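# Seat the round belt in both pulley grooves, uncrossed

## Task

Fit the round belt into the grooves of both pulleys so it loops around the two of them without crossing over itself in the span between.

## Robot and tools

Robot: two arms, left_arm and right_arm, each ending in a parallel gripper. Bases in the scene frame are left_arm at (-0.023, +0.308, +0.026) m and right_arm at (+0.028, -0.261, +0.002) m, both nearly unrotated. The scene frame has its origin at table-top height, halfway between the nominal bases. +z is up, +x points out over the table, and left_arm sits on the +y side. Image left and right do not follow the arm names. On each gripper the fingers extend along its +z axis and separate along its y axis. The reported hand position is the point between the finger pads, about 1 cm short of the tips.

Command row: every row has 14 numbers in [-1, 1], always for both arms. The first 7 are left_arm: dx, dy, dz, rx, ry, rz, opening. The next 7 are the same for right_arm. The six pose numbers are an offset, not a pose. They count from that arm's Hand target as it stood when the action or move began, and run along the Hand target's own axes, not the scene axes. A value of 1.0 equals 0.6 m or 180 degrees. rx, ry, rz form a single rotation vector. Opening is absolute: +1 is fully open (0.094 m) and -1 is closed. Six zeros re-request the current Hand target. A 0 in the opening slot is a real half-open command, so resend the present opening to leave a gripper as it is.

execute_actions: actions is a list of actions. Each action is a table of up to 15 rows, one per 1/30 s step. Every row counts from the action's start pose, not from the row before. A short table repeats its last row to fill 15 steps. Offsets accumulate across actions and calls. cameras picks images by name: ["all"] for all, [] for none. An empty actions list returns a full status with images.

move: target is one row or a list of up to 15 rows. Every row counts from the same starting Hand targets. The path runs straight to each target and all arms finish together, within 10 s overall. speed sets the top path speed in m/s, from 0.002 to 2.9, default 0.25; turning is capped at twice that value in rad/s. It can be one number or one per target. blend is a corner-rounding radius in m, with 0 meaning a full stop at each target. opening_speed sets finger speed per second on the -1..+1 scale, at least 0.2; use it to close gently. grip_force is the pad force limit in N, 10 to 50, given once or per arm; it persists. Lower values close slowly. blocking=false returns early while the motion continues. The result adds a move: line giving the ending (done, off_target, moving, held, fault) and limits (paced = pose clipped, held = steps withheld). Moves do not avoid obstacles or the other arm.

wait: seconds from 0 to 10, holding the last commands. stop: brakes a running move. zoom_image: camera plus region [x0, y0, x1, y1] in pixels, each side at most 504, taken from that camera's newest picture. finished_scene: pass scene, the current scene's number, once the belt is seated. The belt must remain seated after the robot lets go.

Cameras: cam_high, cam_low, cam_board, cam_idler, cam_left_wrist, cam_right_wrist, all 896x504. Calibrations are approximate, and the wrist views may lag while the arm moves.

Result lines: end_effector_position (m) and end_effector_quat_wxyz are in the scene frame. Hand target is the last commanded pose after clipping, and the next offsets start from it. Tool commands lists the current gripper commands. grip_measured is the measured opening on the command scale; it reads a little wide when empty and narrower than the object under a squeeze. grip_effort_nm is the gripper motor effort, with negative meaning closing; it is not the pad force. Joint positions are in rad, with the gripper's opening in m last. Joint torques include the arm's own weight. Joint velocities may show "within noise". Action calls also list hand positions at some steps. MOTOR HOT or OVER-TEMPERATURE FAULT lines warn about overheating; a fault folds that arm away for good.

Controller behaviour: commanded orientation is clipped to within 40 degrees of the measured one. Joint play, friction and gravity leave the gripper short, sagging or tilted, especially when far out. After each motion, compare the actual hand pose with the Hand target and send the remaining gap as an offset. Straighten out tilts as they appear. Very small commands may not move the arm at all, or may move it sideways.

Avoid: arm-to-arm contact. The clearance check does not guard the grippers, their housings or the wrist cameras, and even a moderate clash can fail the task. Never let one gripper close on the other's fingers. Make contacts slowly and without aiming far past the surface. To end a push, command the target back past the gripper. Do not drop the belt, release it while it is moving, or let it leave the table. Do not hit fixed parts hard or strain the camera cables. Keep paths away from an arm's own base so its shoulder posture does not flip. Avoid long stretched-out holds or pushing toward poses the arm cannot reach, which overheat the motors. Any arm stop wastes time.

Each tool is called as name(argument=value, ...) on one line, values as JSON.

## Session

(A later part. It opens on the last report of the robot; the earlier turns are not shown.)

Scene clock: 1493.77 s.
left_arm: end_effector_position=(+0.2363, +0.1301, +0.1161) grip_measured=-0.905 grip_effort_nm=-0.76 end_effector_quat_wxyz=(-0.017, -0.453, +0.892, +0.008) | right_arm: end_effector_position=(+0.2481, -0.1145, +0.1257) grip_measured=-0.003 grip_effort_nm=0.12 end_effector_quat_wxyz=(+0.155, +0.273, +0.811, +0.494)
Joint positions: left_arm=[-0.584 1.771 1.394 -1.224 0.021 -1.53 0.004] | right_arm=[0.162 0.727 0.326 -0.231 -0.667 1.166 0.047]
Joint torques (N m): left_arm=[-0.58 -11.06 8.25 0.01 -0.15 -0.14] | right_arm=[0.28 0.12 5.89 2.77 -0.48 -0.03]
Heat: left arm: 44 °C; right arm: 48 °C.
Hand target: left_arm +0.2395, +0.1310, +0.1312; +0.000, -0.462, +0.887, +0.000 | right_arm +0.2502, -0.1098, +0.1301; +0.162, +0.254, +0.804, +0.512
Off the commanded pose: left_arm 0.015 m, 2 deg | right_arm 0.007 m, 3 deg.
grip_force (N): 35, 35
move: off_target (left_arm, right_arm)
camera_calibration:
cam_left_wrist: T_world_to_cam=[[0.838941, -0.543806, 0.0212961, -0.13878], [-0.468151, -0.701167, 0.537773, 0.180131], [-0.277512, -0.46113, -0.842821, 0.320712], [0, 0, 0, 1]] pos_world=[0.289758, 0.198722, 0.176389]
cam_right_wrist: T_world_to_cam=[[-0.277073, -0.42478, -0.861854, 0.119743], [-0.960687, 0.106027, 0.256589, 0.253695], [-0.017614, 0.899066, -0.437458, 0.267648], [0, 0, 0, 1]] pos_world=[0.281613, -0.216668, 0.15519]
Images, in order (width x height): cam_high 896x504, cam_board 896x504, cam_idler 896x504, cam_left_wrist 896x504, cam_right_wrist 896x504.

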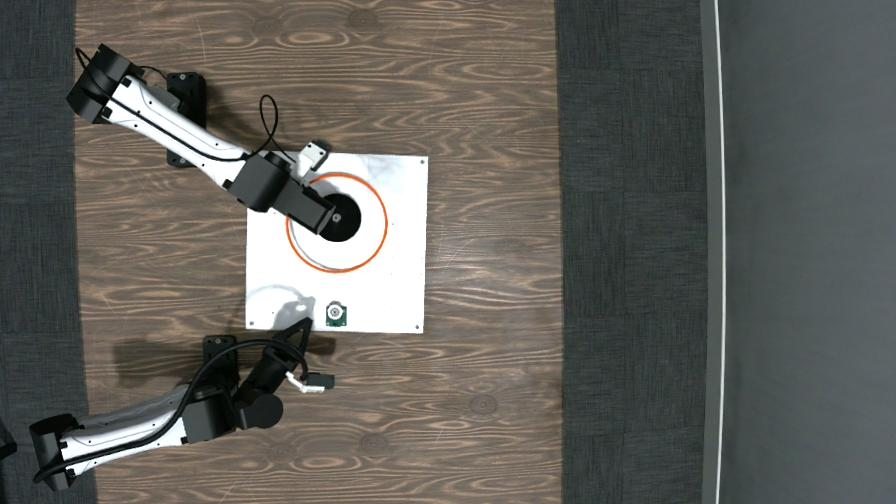

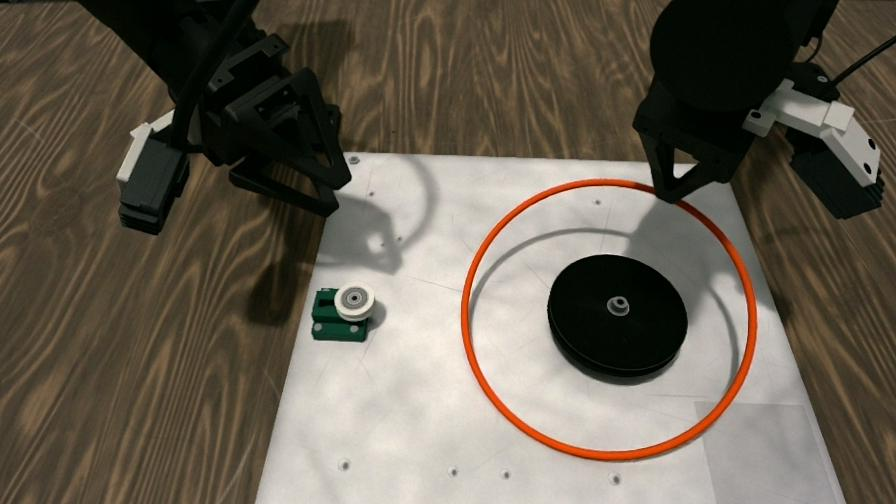

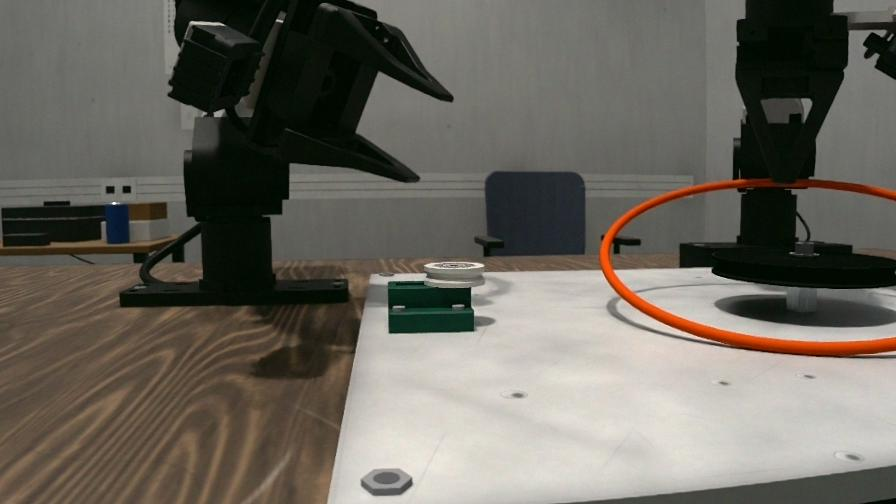

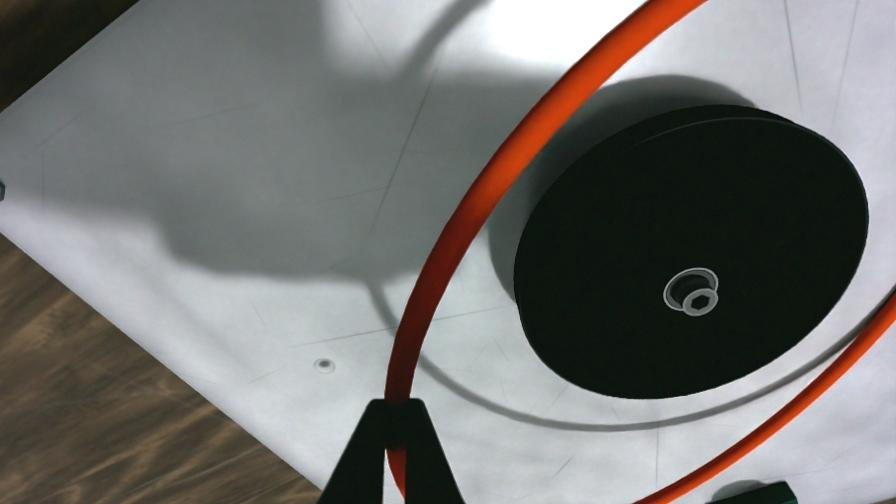

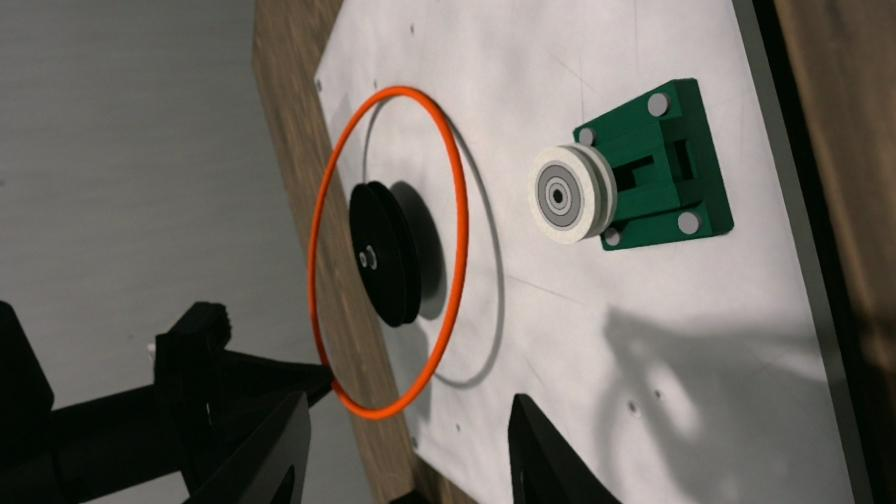

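move(target=[0,0,-0.0367,0,0,0,-1,0.0122,-0.0113,0.133,0,0,0,0], speed=0.12, cameras=["cam_board","cam_idler","cam_right_wrist","cam_high"])

Scene clock: 1517.37 s.
left_arm: end_effector_position=(+0.2365, +0.1299, +0.1363) grip_measured=-0.905 grip_effort_nm=-0.76 end_effector_quat_wxyz=(-0.018, -0.453, +0.891, +0.011) | right_arm: end_effector_position=(+0.2797, -0.0502, +0.0865) grip_measured=-0.003 grip_effort_nm=0.12 end_effector_quat_wxyz=(+0.144, +0.255, +0.814, +0.502)
Joint positions: left_arm=[-0.584 1.771 1.474 -1.311 0.021 -1.53 0.004] | right_arm=[0.449 1.204 0.285 0.384 -0.469 1.333 0.047]
Joint torques (N m): left_arm=[-0.61 -11.56 8.42 0 -0.12 -0.19] | right_arm=[1.18 -2.59 5.15 2.95 0.19 0.15]
Heat: left arm: 46 °C; right arm: 47 °C.
Hand target: left_arm +0.2394, +0.1310, +0.1532; +0.000, -0.462, +0.887, +0.000 | right_arm +0.2841, -0.0488, +0.0903; +0.162, +0.254, +0.804, +0.512
Off the commanded pose: left_arm 0.017 m, 3 deg | right_arm 0.006 m, 3 deg.
grip_force (N): 35, 35
move: off_target (left_arm, right_arm)
camera_calibration:
cam_right_wrist: T_world_to_cam=[[-0.254709, -0.427374, -0.867453, 0.116152], [-0.965372, 0.0600735, 0.253865, 0.286483], [-0.0563843, 0.902077, -0.427877, 0.203336], [0, 0, 0, 1]] pos_world=[0.317613, -0.150995, 0.115031]
Images, in order (width x height): cam_high 896x504, cam_board 896x504, cam_idler 896x504, cam_right_wrist 896x504.

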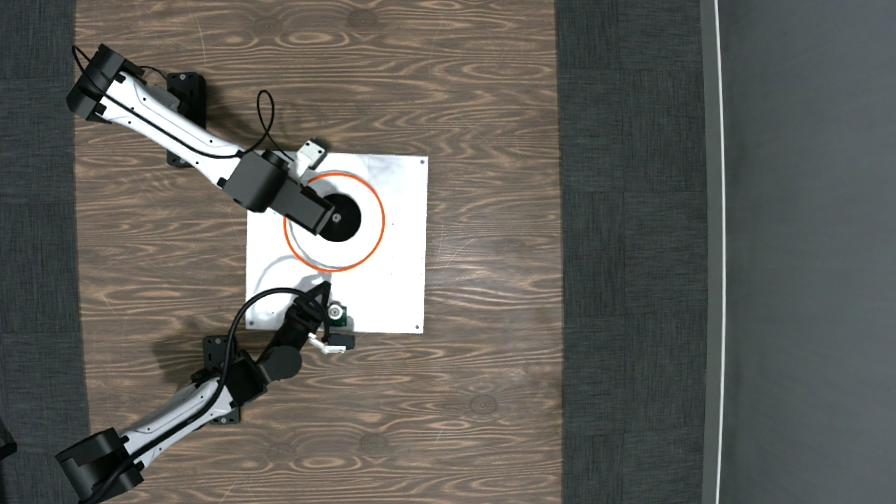

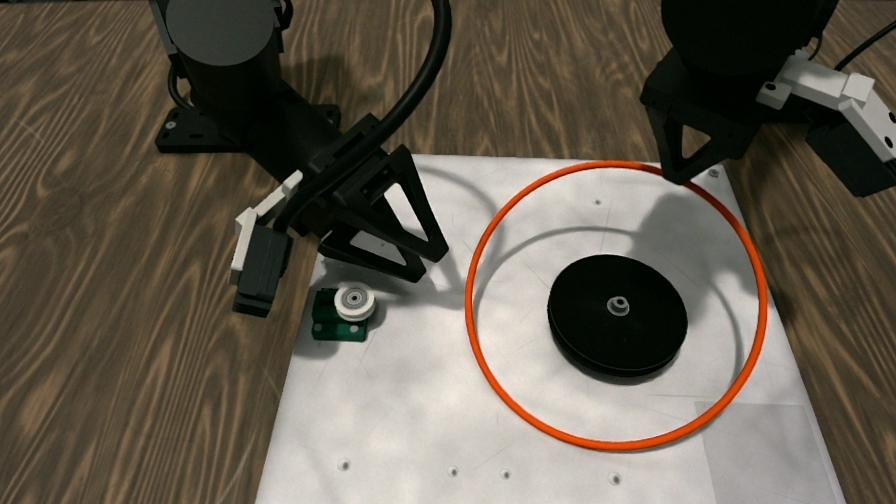

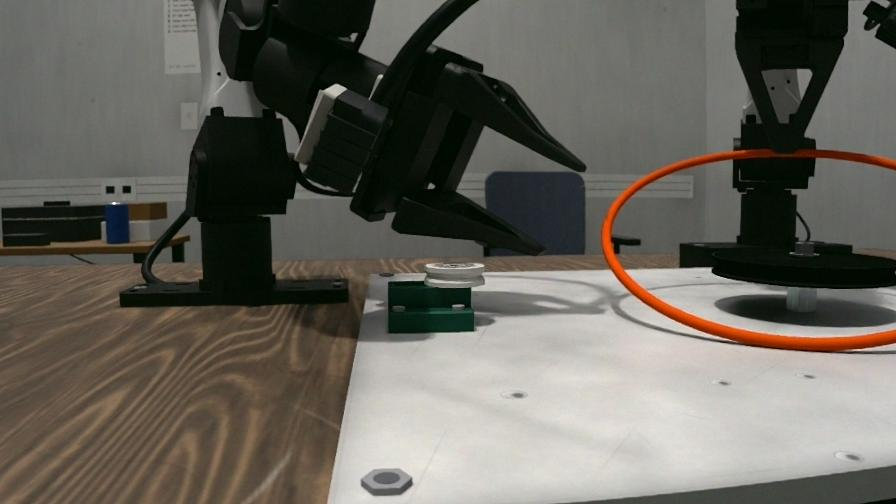

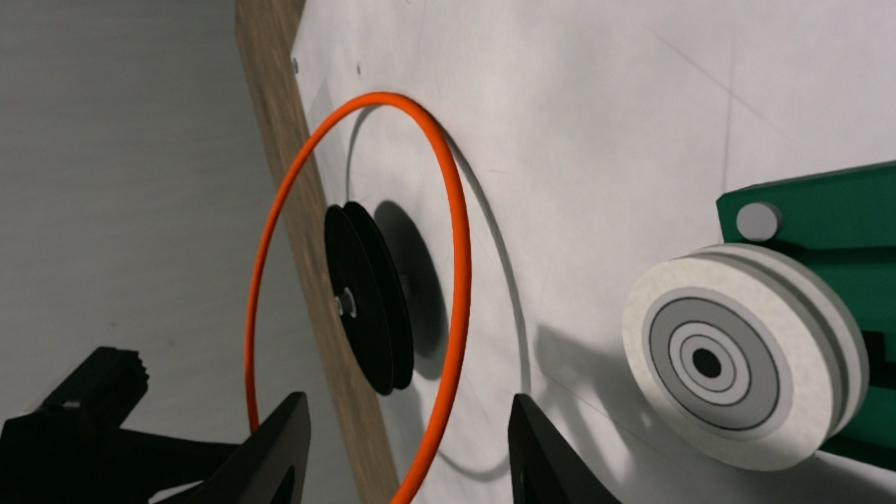

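move(target=[0,0,-0.0333,0,0,0,-1,0,0,0,0,0,0,-0.2], speed=0.12, cameras=["cam_board","cam_idler","cam_right_wrist"])

Scene clock: 1546.80 s.
left_arm: end_effector_position=(+0.2376, +0.1292, +0.1575) grip_measured=-0.905 grip_effort_nm=-0.76 end_effector_quat_wxyz=(-0.017, -0.453, +0.891, +0.009) | right_arm: end_effector_position=(+0.2798, -0.0500, +0.0868) grip_measured=-0.197 grip_effort_nm=-0.18 end_effector_quat_wxyz=(+0.145, +0.255, +0.814, +0.503)
Joint positions: left_arm=[-0.584 1.771 1.558 -1.391 0.021 -1.53 0.004] | right_arm=[0.449 1.204 0.285 0.386 -0.469 1.333 0.038]
Joint torques (N m): left_arm=[-0.66 -11.14 8.36 -0.07 -0.11 -0.16] | right_arm=[1.17 -2.51 5.12 2.94 0.19 0.15]
Heat: left arm: 48 °C; right arm: 46 °C.
Hand target: left_arm +0.2395, +0.1310, +0.1732; +0.000, -0.462, +0.887, +0.000 | right_arm +0.2840, -0.0487, +0.0903; +0.162, +0.254, +0.804, +0.512
Off the commanded pose: left_arm 0.016 m, 3 deg | right_arm 0.006 m, 3 deg.
grip_force (N): 35, 35
move: off_target (left_arm, right_arm)
camera_calibration:
cam_right_wrist: T_world_to_cam=[[-0.25344, -0.426841, -0.868087, 0.116224], [-0.965724, 0.0596087, 0.252636, 0.286681], [-0.0560896, 0.90236, -0.427317, 0.203264], [0, 0, 0, 1]] pos_world=[0.317711, -0.150897, 0.115325]
Images, in order (width x height): cam_board 896x504, cam_idler 896x504, cam_right_wrist 896x504.

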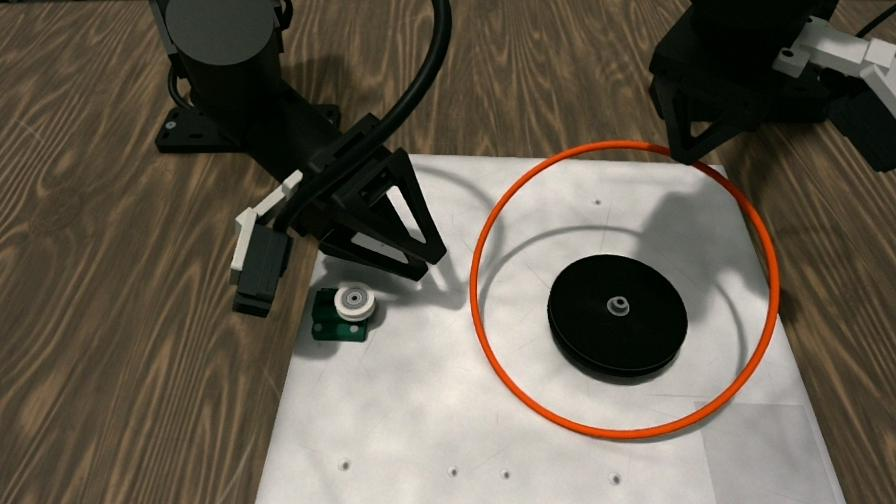

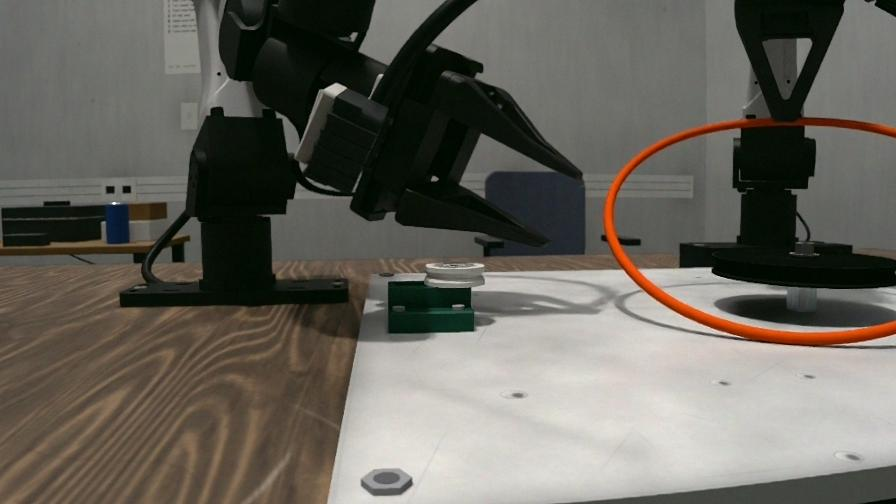

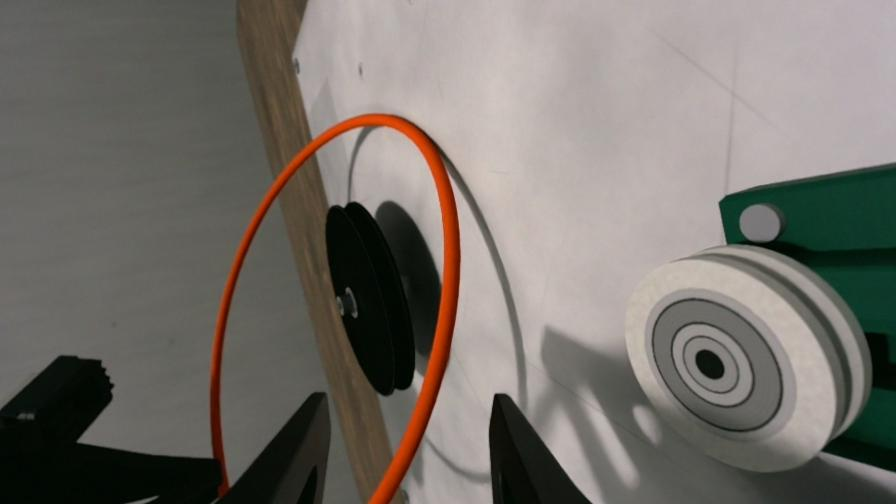

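move(target=[0,0,0,0,0,0,-1,0,-0.0133,0.06,0,0,0,-0.2], speed=0.1, cameras=["cam_board","cam_idler","cam_right_wrist"])

zoom_image(camera="cam_idler", region=[480, 180, 720, 340])

Scene clock: 1562.07 s.
left_arm: end_effector_position=(+0.2376, +0.1292, +0.1575) grip_measured=-0.905 grip_effort_nm=-0.76 end_effector_quat_wxyz=(-0.017, -0.453, +0.891, +0.009) | right_arm: end_effector_position=(+0.2866, -0.0316, +0.0518) grip_measured=-0.197 grip_effort_nm=-0.16 end_effector_quat_wxyz=(+0.133, +0.261, +0.821, +0.491)
Joint positions: left_arm=[-0.584 1.771 1.558 -1.391 0.021 -1.53 0.004] | right_arm=[0.515 1.457 0.285 0.616 -0.414 1.369 0.038]
Joint torques (N m): left_arm=[-0.55 -11.21 8.35 -0.06 -0.11 -0.15] | right_arm=[1.11 -3.78 7.04 2.98 0.24 0.12]
Heat: left arm: 48 °C; right arm: 45 °C.
Hand target: left_arm +0.2395, +0.1310, +0.1732; +0.000, -0.462, +0.887, +0.000 | right_arm +0.3008, -0.0248, +0.0678; +0.162, +0.254, +0.804, +0.512
Off the commanded pose: left_arm 0.016 m, 3 deg | right_arm 0.022 m, 5 deg.
grip_force (N): 35, 35
move: off_target (left_arm, right_arm)
camera_calibration:
cam_right_wrist: T_world_to_cam=[[-0.280904, -0.443885, -0.850916, 0.101872], [-0.95699, 0.0625332, 0.2833, 0.296992], [-0.0725423, 0.893899, -0.44236, 0.177319], [0, 0, 0, 1]] pos_world=[0.325698, -0.131858, 0.0809856]
Images, in order (width x height): cam_board 896x504, cam_idler 896x504, cam_right_wrist 896x504.

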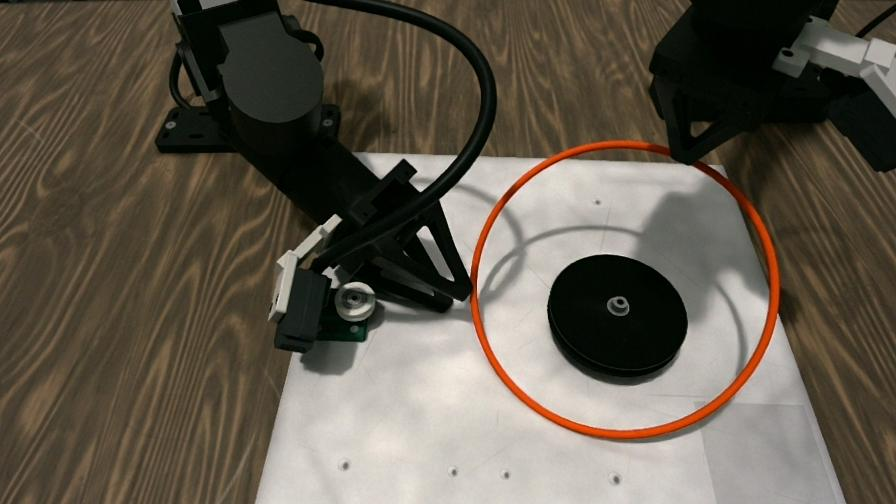

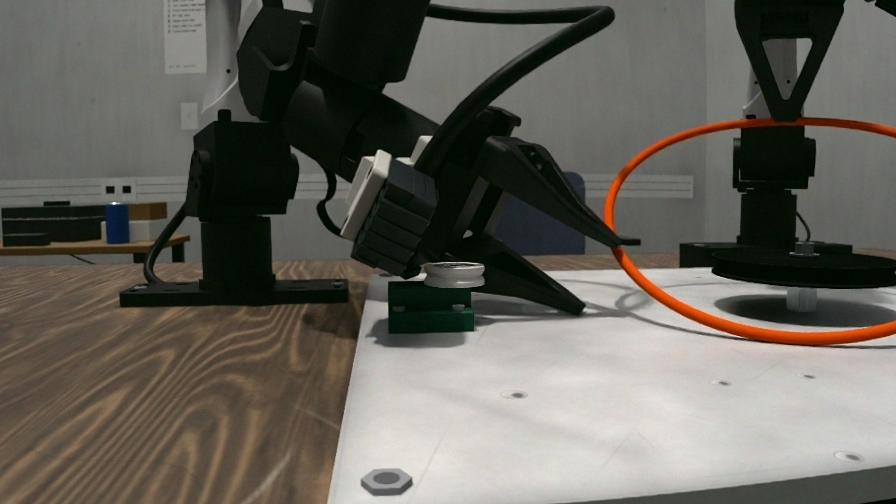

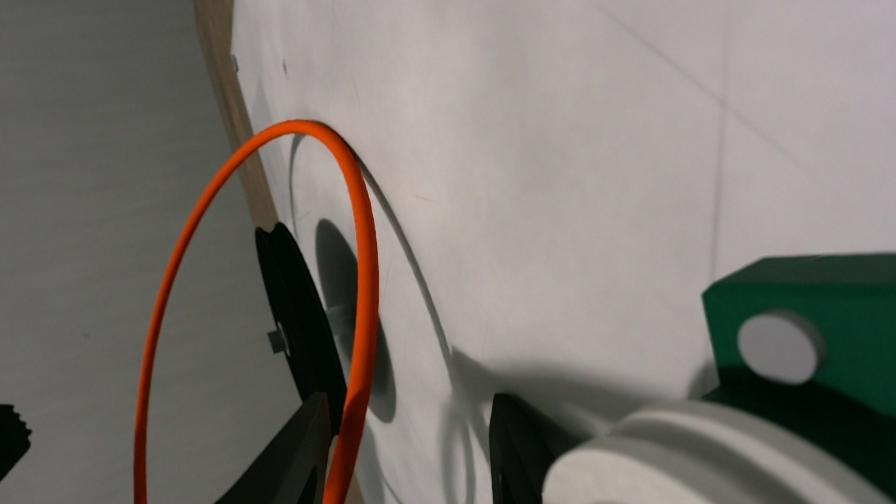

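Scaled by 2.100 from the camera's 896x504 image, which has a finer 1280x720 frame.

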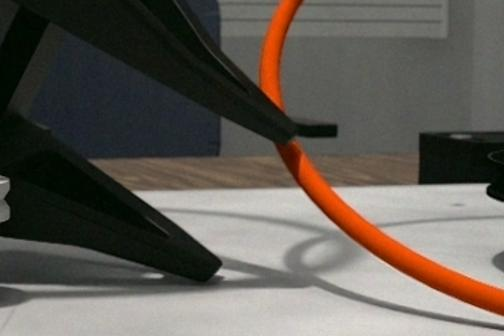

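move(target=[0,0,0,0,0,0,-1,0.0003,0.0232,0.0025,0,0,0,-0.2], speed=0.08, cameras=["cam_idler","cam_right_wrist"])

zoom_image(camera="cam_idler", region=[480, 180, 720, 340])

Scene clock: 1576.93 s.
left_arm: end_effector_position=(+0.2376, +0.1292, +0.1575) grip_measured=-0.905 grip_effort_nm=-0.76 end_effector_quat_wxyz=(-0.017, -0.453, +0.891, +0.009) | right_arm: end_effector_position=(+0.2908, -0.0211, +0.0634) grip_measured=-0.197 grip_effort_nm=-0.16 end_effector_quat_wxyz=(+0.133, +0.251, +0.816, +0.504)
Joint positions: left_arm=[-0.584 1.771 1.558 -1.391 0.021 -1.53 0.004] | right_arm=[0.534 1.457 0.318 0.616 -0.417 1.381 0.038]
Joint torques (N m): left_arm=[-0.62 -11.23 8.53 -0.05 -0.12 -0.15] | right_arm=[0.85 -7.06 8.2 2.29 0.32 0.11]
Heat: left arm: 49 °C; right arm: 49 °C.
Hand target: left_arm +0.2395, +0.1310, +0.1732; +0.000, -0.462, +0.887, +0.000 | right_arm +0.3048, -0.0188, +0.0797; +0.162, +0.254, +0.804, +0.512
Off the commanded pose: left_arm 0.016 m, 3 deg | right_arm 0.022 m, 4 deg.
grip_force (N): 35, 35
move: off_target (left_arm, right_arm)
camera_calibration:
cam_right_wrist: T_world_to_cam=[[-0.258688, -0.427818, -0.866056, 0.112321], [-0.962747, 0.0411173, 0.267258, 0.299318], [-0.078728, 0.902929, -0.422517, 0.17409], [0, 0, 0, 1]] pos_world=[0.33093, -0.121445, 0.0908371]
Images, in order (width x height): cam_idler 896x504, cam_right_wrist 896x504.

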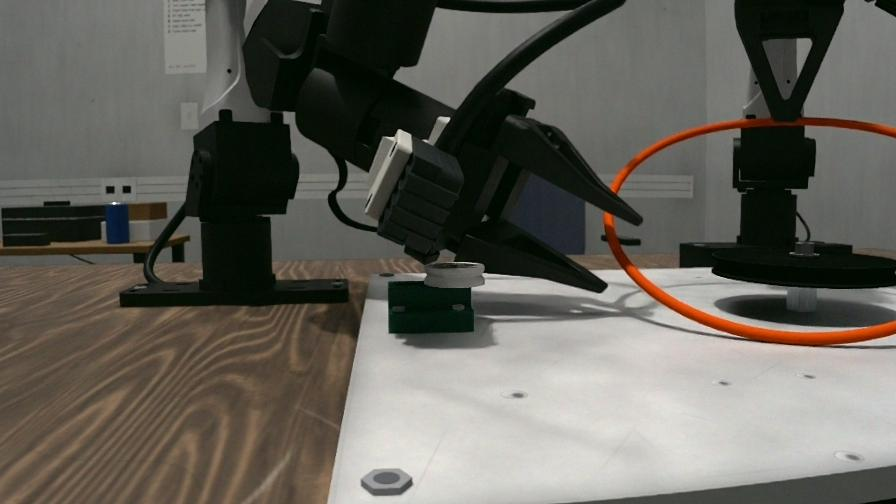

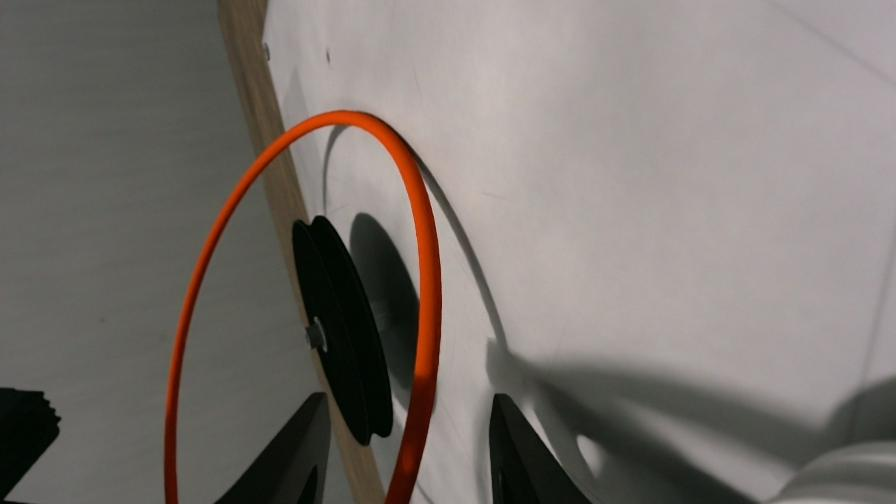

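Scaled by 2.100 from the camera's 896x504 image, which has a finer 1280x720 frame.

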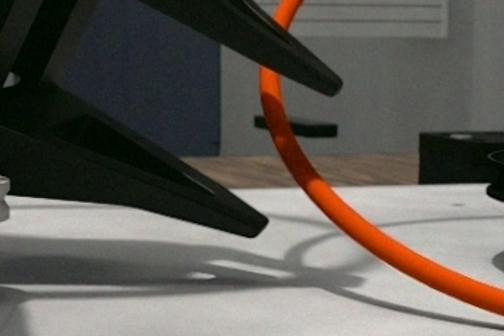

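move(target=[0,0,0,0,0,0,-1,0,0,0,0,0,0,-1], grip_force=[35,40], cameras=["cam_idler","cam_right_wrist","cam_board"])

zoom_image(camera="cam_idler", region=[480, 180, 720, 340])

Scene clock: 1594.23 s.
left_arm: end_effector_position=(+0.2376, +0.1292, +0.1575) grip_measured=-0.905 grip_effort_nm=-0.76 end_effector_quat_wxyz=(-0.017, -0.453, +0.891, +0.009) | right_arm: end_effector_position=(+0.2936, -0.0234, +0.0627) grip_measured=-0.993 grip_effort_nm=-0.42 end_effector_quat_wxyz=(+0.141, +0.257, +0.815, +0.499)
Joint positions: left_arm=[-0.584 1.771 1.558 -1.391 0.021 -1.53 0.004] | right_arm=[0.534 1.457 0.318 0.616 -0.396 1.381 0]
Joint torques (N m): left_arm=[-0.84 -11.12 8.36 -0.08 -0.12 -0.17] | right_arm=[0.87 -6.99 8.23 2.3 0.21 0.1]
Heat: left arm: 49 °C; right arm: 47 °C.
Hand target: left_arm +0.2395, +0.1310, +0.1732; +0.000, -0.462, +0.887, +0.000 | right_arm +0.3048, -0.0188, +0.0797; +0.162, +0.254, +0.804, +0.512
Off the commanded pose: left_arm 0.016 m, 3 deg | right_arm 0.021 m, 3 deg.
grip_force (N): 35, 40
move: off_target (left_arm, right_arm)
camera_calibration:
cam_right_wrist: T_world_to_cam=[[-0.26191, -0.430928, -0.863542, 0.112183], [-0.963253, 0.0615127, 0.261456, 0.303315], [-0.0595497, 0.900287, -0.431204, 0.170911], [0, 0, 0, 1]] pos_world=[0.331729, -0.124184, 0.0912688]
Images, in order (width x height): cam_board 896x504, cam_idler 896x504, cam_right_wrist 896x504.

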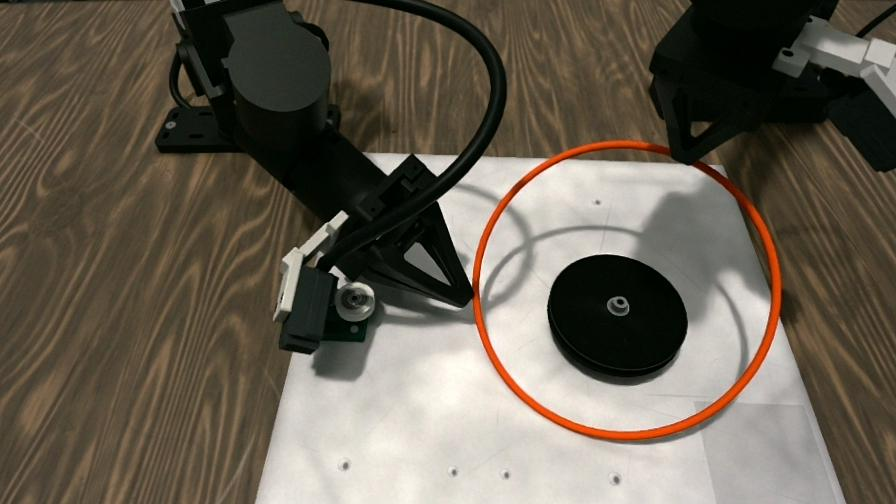

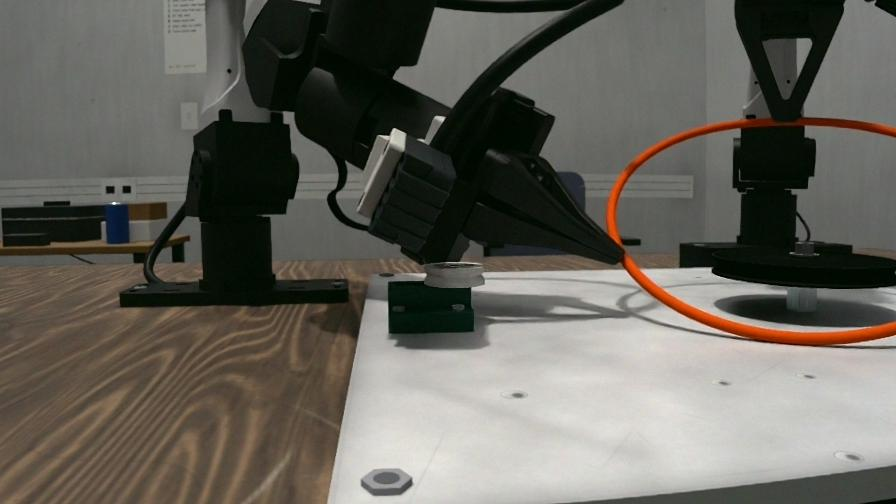

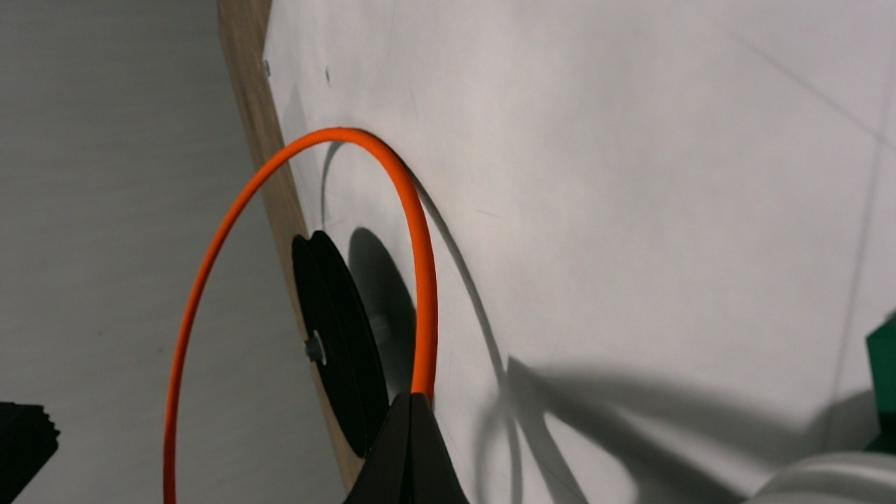

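Scaled by 2.100 from the camera's 896x504 image, which has a finer 1280x720 frame.

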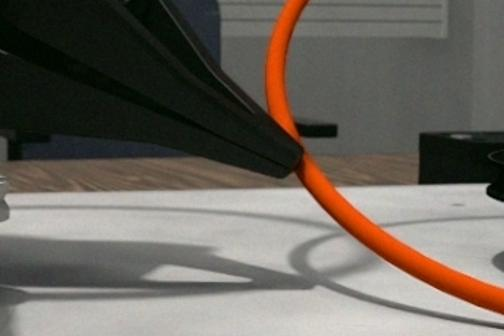

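move(target=[[0,0,0,0,0,0,-1,0,0,0,0,0,0,-0.35],[0,0,0,0,0,0,-1,0.003,0.002,0.022,0,0,0,-0.35],[0,0,0,0,0,0,-1,0.003,0.002,0.022,0,0,0,-1]], speed=0.08, cameras=["cam_idler","cam_right_wrist","cam_board"])

zoom_image(camera="cam_idler", region=[480, 180, 720, 340])

Scene clock: 1605.83 s.
left_arm: end_effector_position=(+0.2373, +0.1294, +0.1575) grip_measured=-0.905 grip_effort_nm=-0.76 end_effector_quat_wxyz=(-0.018, -0.453, +0.891, +0.010) | right_arm: end_effector_position=(+0.2977, -0.0129, +0.0629) grip_measured=-0.898 grip_effort_nm=-0.87 end_effector_quat_wxyz=(+0.139, +0.255, +0.817, +0.498)
Joint positions: left_arm=[-0.584 1.771 1.558 -1.392 0.021 -1.53 0.004] | right_arm=[0.562 1.495 0.354 0.617 -0.377 1.393 0.005]
Joint torques (N m): left_arm=[-0.39 -11.15 8.46 -0.05 -0.13 -0.13] | right_arm=[0.96 -4.33 7.65 2.72 0.22 0.12]
Heat: left arm: 50 °C; right arm: 48 °C.
Hand target: left_arm +0.2395, +0.1310, +0.1732; +0.000, -0.462, +0.887, +0.000 | right_arm +0.3105, -0.0075, +0.0752; +0.162, +0.254, +0.804, +0.512
Off the commanded pose: left_arm 0.016 m, 3 deg | right_arm 0.019 m, 3 deg.
grip_force (N): 35, 40
move: off_target (left_arm, right_arm); target 3's new opening was sent with right_arm's hand 0.018 m and 3 deg from that target
camera_calibration:
cam_right_wrist: T_world_to_cam=[[-0.262753, -0.433922, -0.861785, 0.11813], [-0.962566, 0.0562945, 0.265136, 0.305971], [-0.0665345, 0.89919, -0.43247, 0.163956], [0, 0, 0, 1]] pos_world=[0.336466, -0.113393, 0.0915852]
Images, in order (width x height): cam_board 896x504, cam_idler 896x504, cam_right_wrist 896x504.

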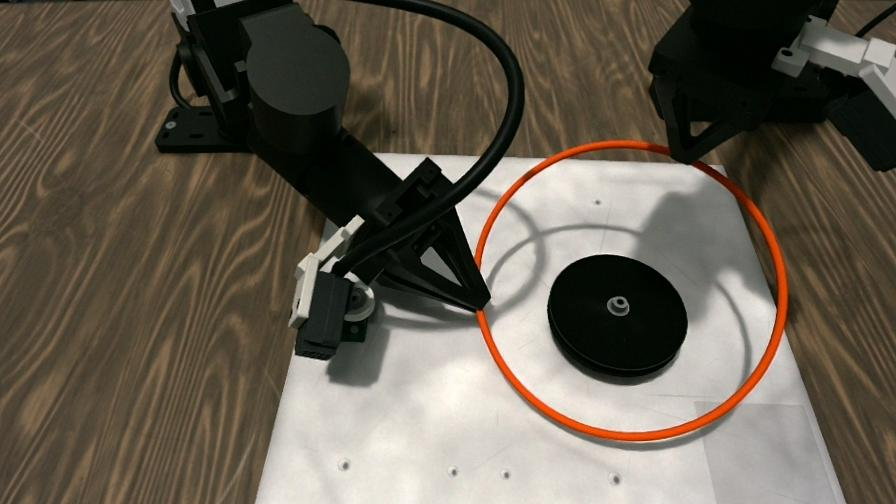

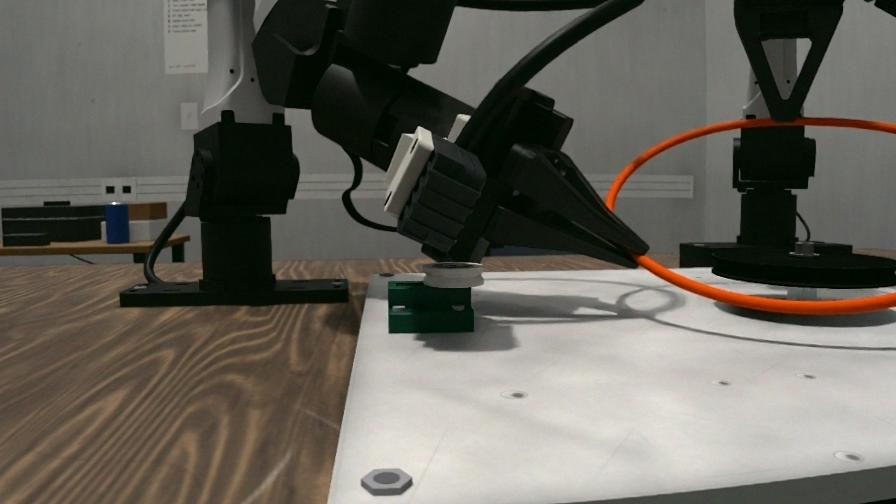

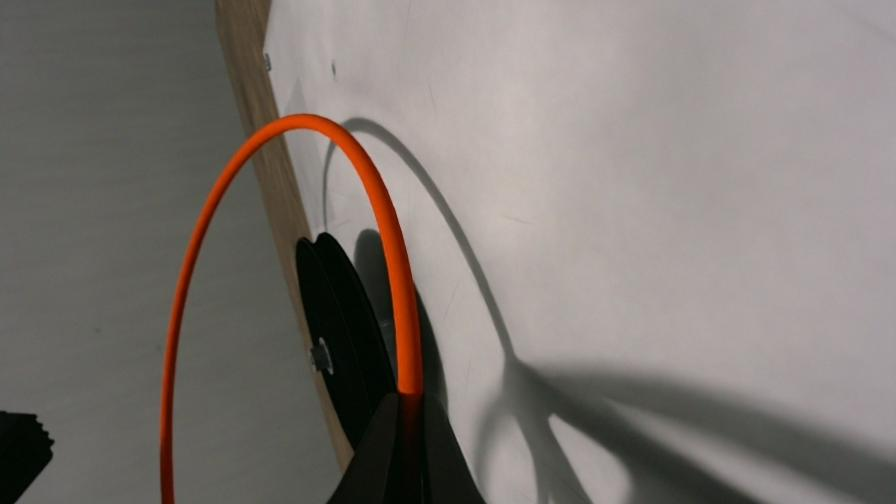

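Scaled by 2.100 from the camera's 896x504 image, which has a finer 1280x720 frame.

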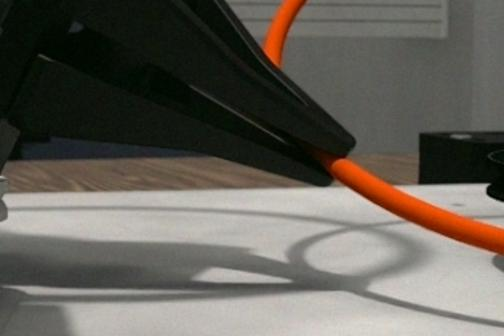

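move(target=[0.0312,0.0097,0.1817,0,0,0,-1,-0.0297,-0.0267,-0.0375,0,0,-0.091,-1], speed=0.1, cameras=["all"])

zoom_image(camera="cam_board", region=[440, 160, 800, 420])

zoom_image(camera="cam_idler", region=[560, 160, 896, 340])

Scene clock: 1642.93 s.
left_arm: end_effector_position=(+0.2237, +0.1166, +0.0708) grip_measured=-0.905 grip_effort_nm=-0.76 end_effector_quat_wxyz=(-0.008, -0.458, +0.889, -0.008) | right_arm: end_effector_position=(+0.3103, -0.0391, +0.0628) grip_measured=-0.898 grip_effort_nm=-0.87 end_effector_quat_wxyz=(+0.222, +0.151, +0.840, +0.472)
Joint positions: left_arm=[-0.643 1.767 1.205 -1.001 0.021 -1.6 0.004] | right_arm=[0.455 1.479 0.333 0.619 -0.434 1.068 0.005]
Joint torques (N m): left_arm=[-0.57 -7.32 4.51 0.44 -0.18 -0.16] | right_arm=[-0.44 -6.93 4.16 2.63 -0.27 -0.16]
Heat: left arm: 51 °C; right arm: 51 °C.
Hand target: left_arm +0.2241, +0.1190, +0.0642; +0.000, -0.462, +0.887, +0.000 | right_arm +0.3095, -0.0399, +0.0702; +0.233, +0.136, +0.832, +0.484
Off the commanded pose: left_arm 0.007 m, 1 deg | right_arm 0.008 m, 3 deg.
grip_force (N): 35, 40
move: off_target (right_arm)
camera_calibration:
cam_left_wrist: T_world_to_cam=[[0.844357, -0.532724, 0.0571464, -0.139575], [-0.475577, -0.696082, 0.537862, 0.190224], [-0.246754, -0.481325, -0.841094, 0.2681], [0, 0, 0, 1]] pos_world=[0.274472, 0.1871, 0.131159]
cam_right_wrist: T_world_to_cam=[[-0.0287606, -0.56568, -0.824123, 0.0297935], [-0.998948, -0.0131974, 0.0439204, 0.342099], [-0.0357212, 0.824519, -0.564706, 0.184026], [0, 0, 0, 1]] pos_world=[0.349169, -0.130364, 0.113449]

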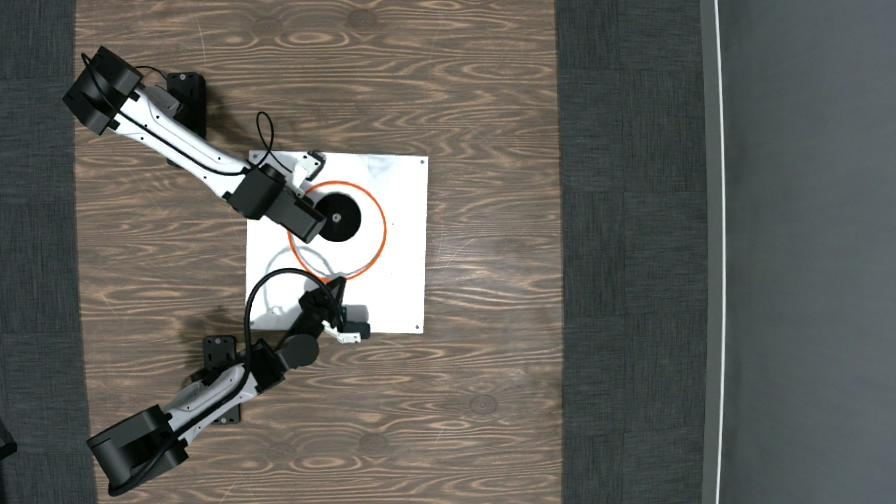

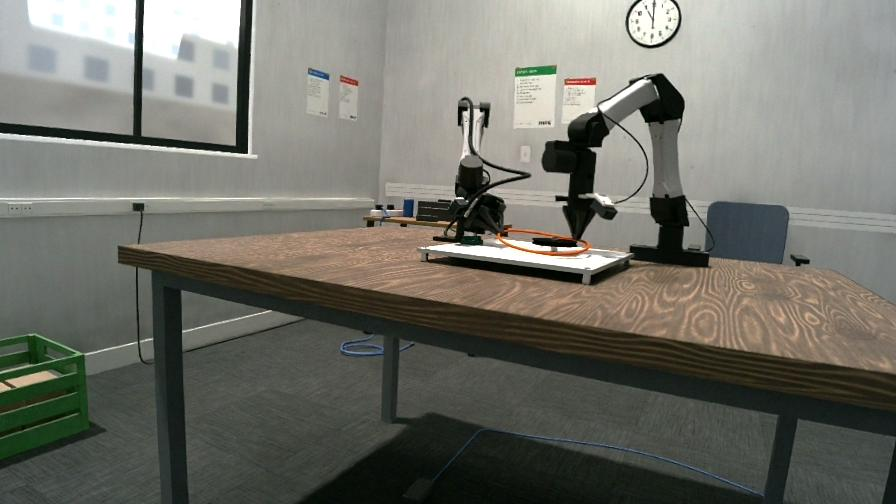

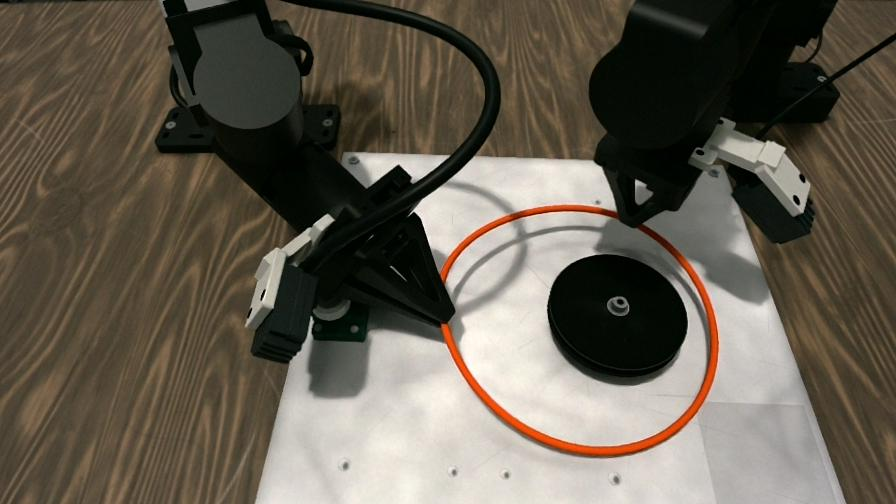

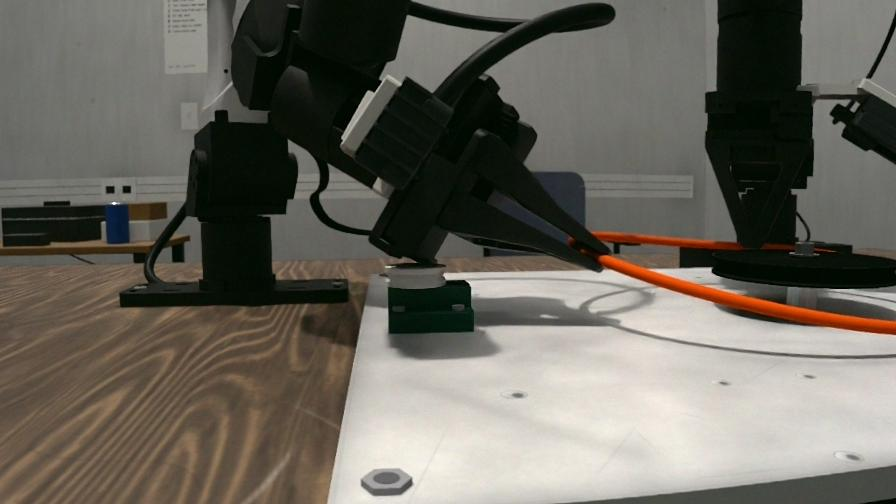

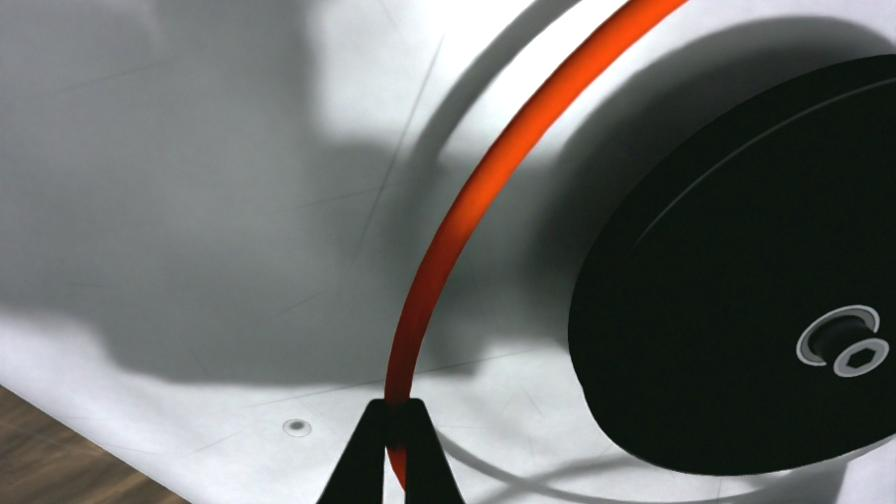

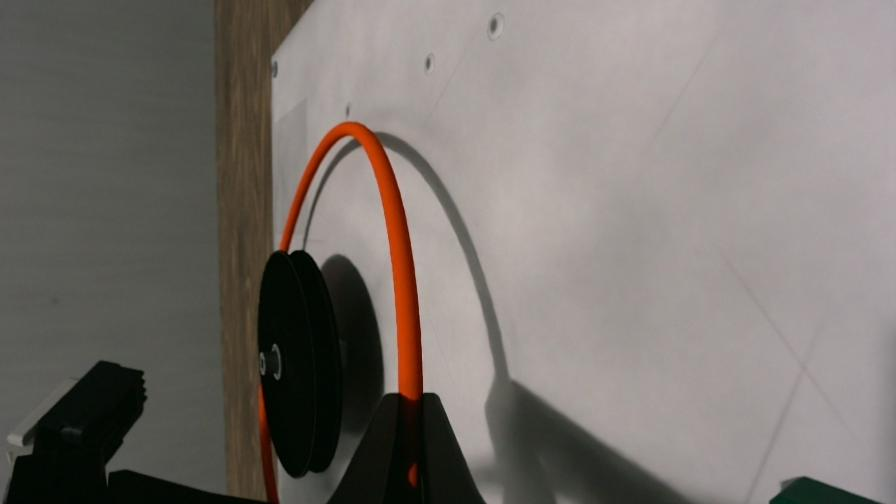

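Scaled by 1.400 from the camera's 896x504 image, which has a finer 1280x720 frame.

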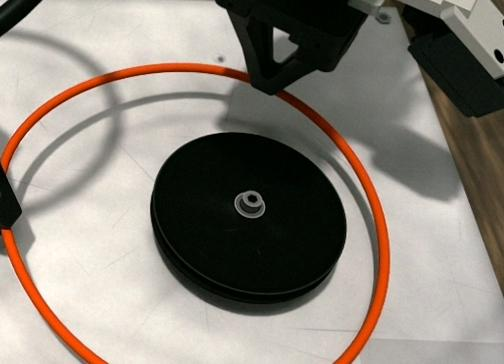

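Scaled by 1.500 from the camera's 896x504 image, which has a finer 1280x720 frame.

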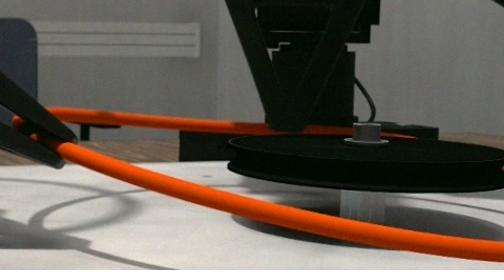

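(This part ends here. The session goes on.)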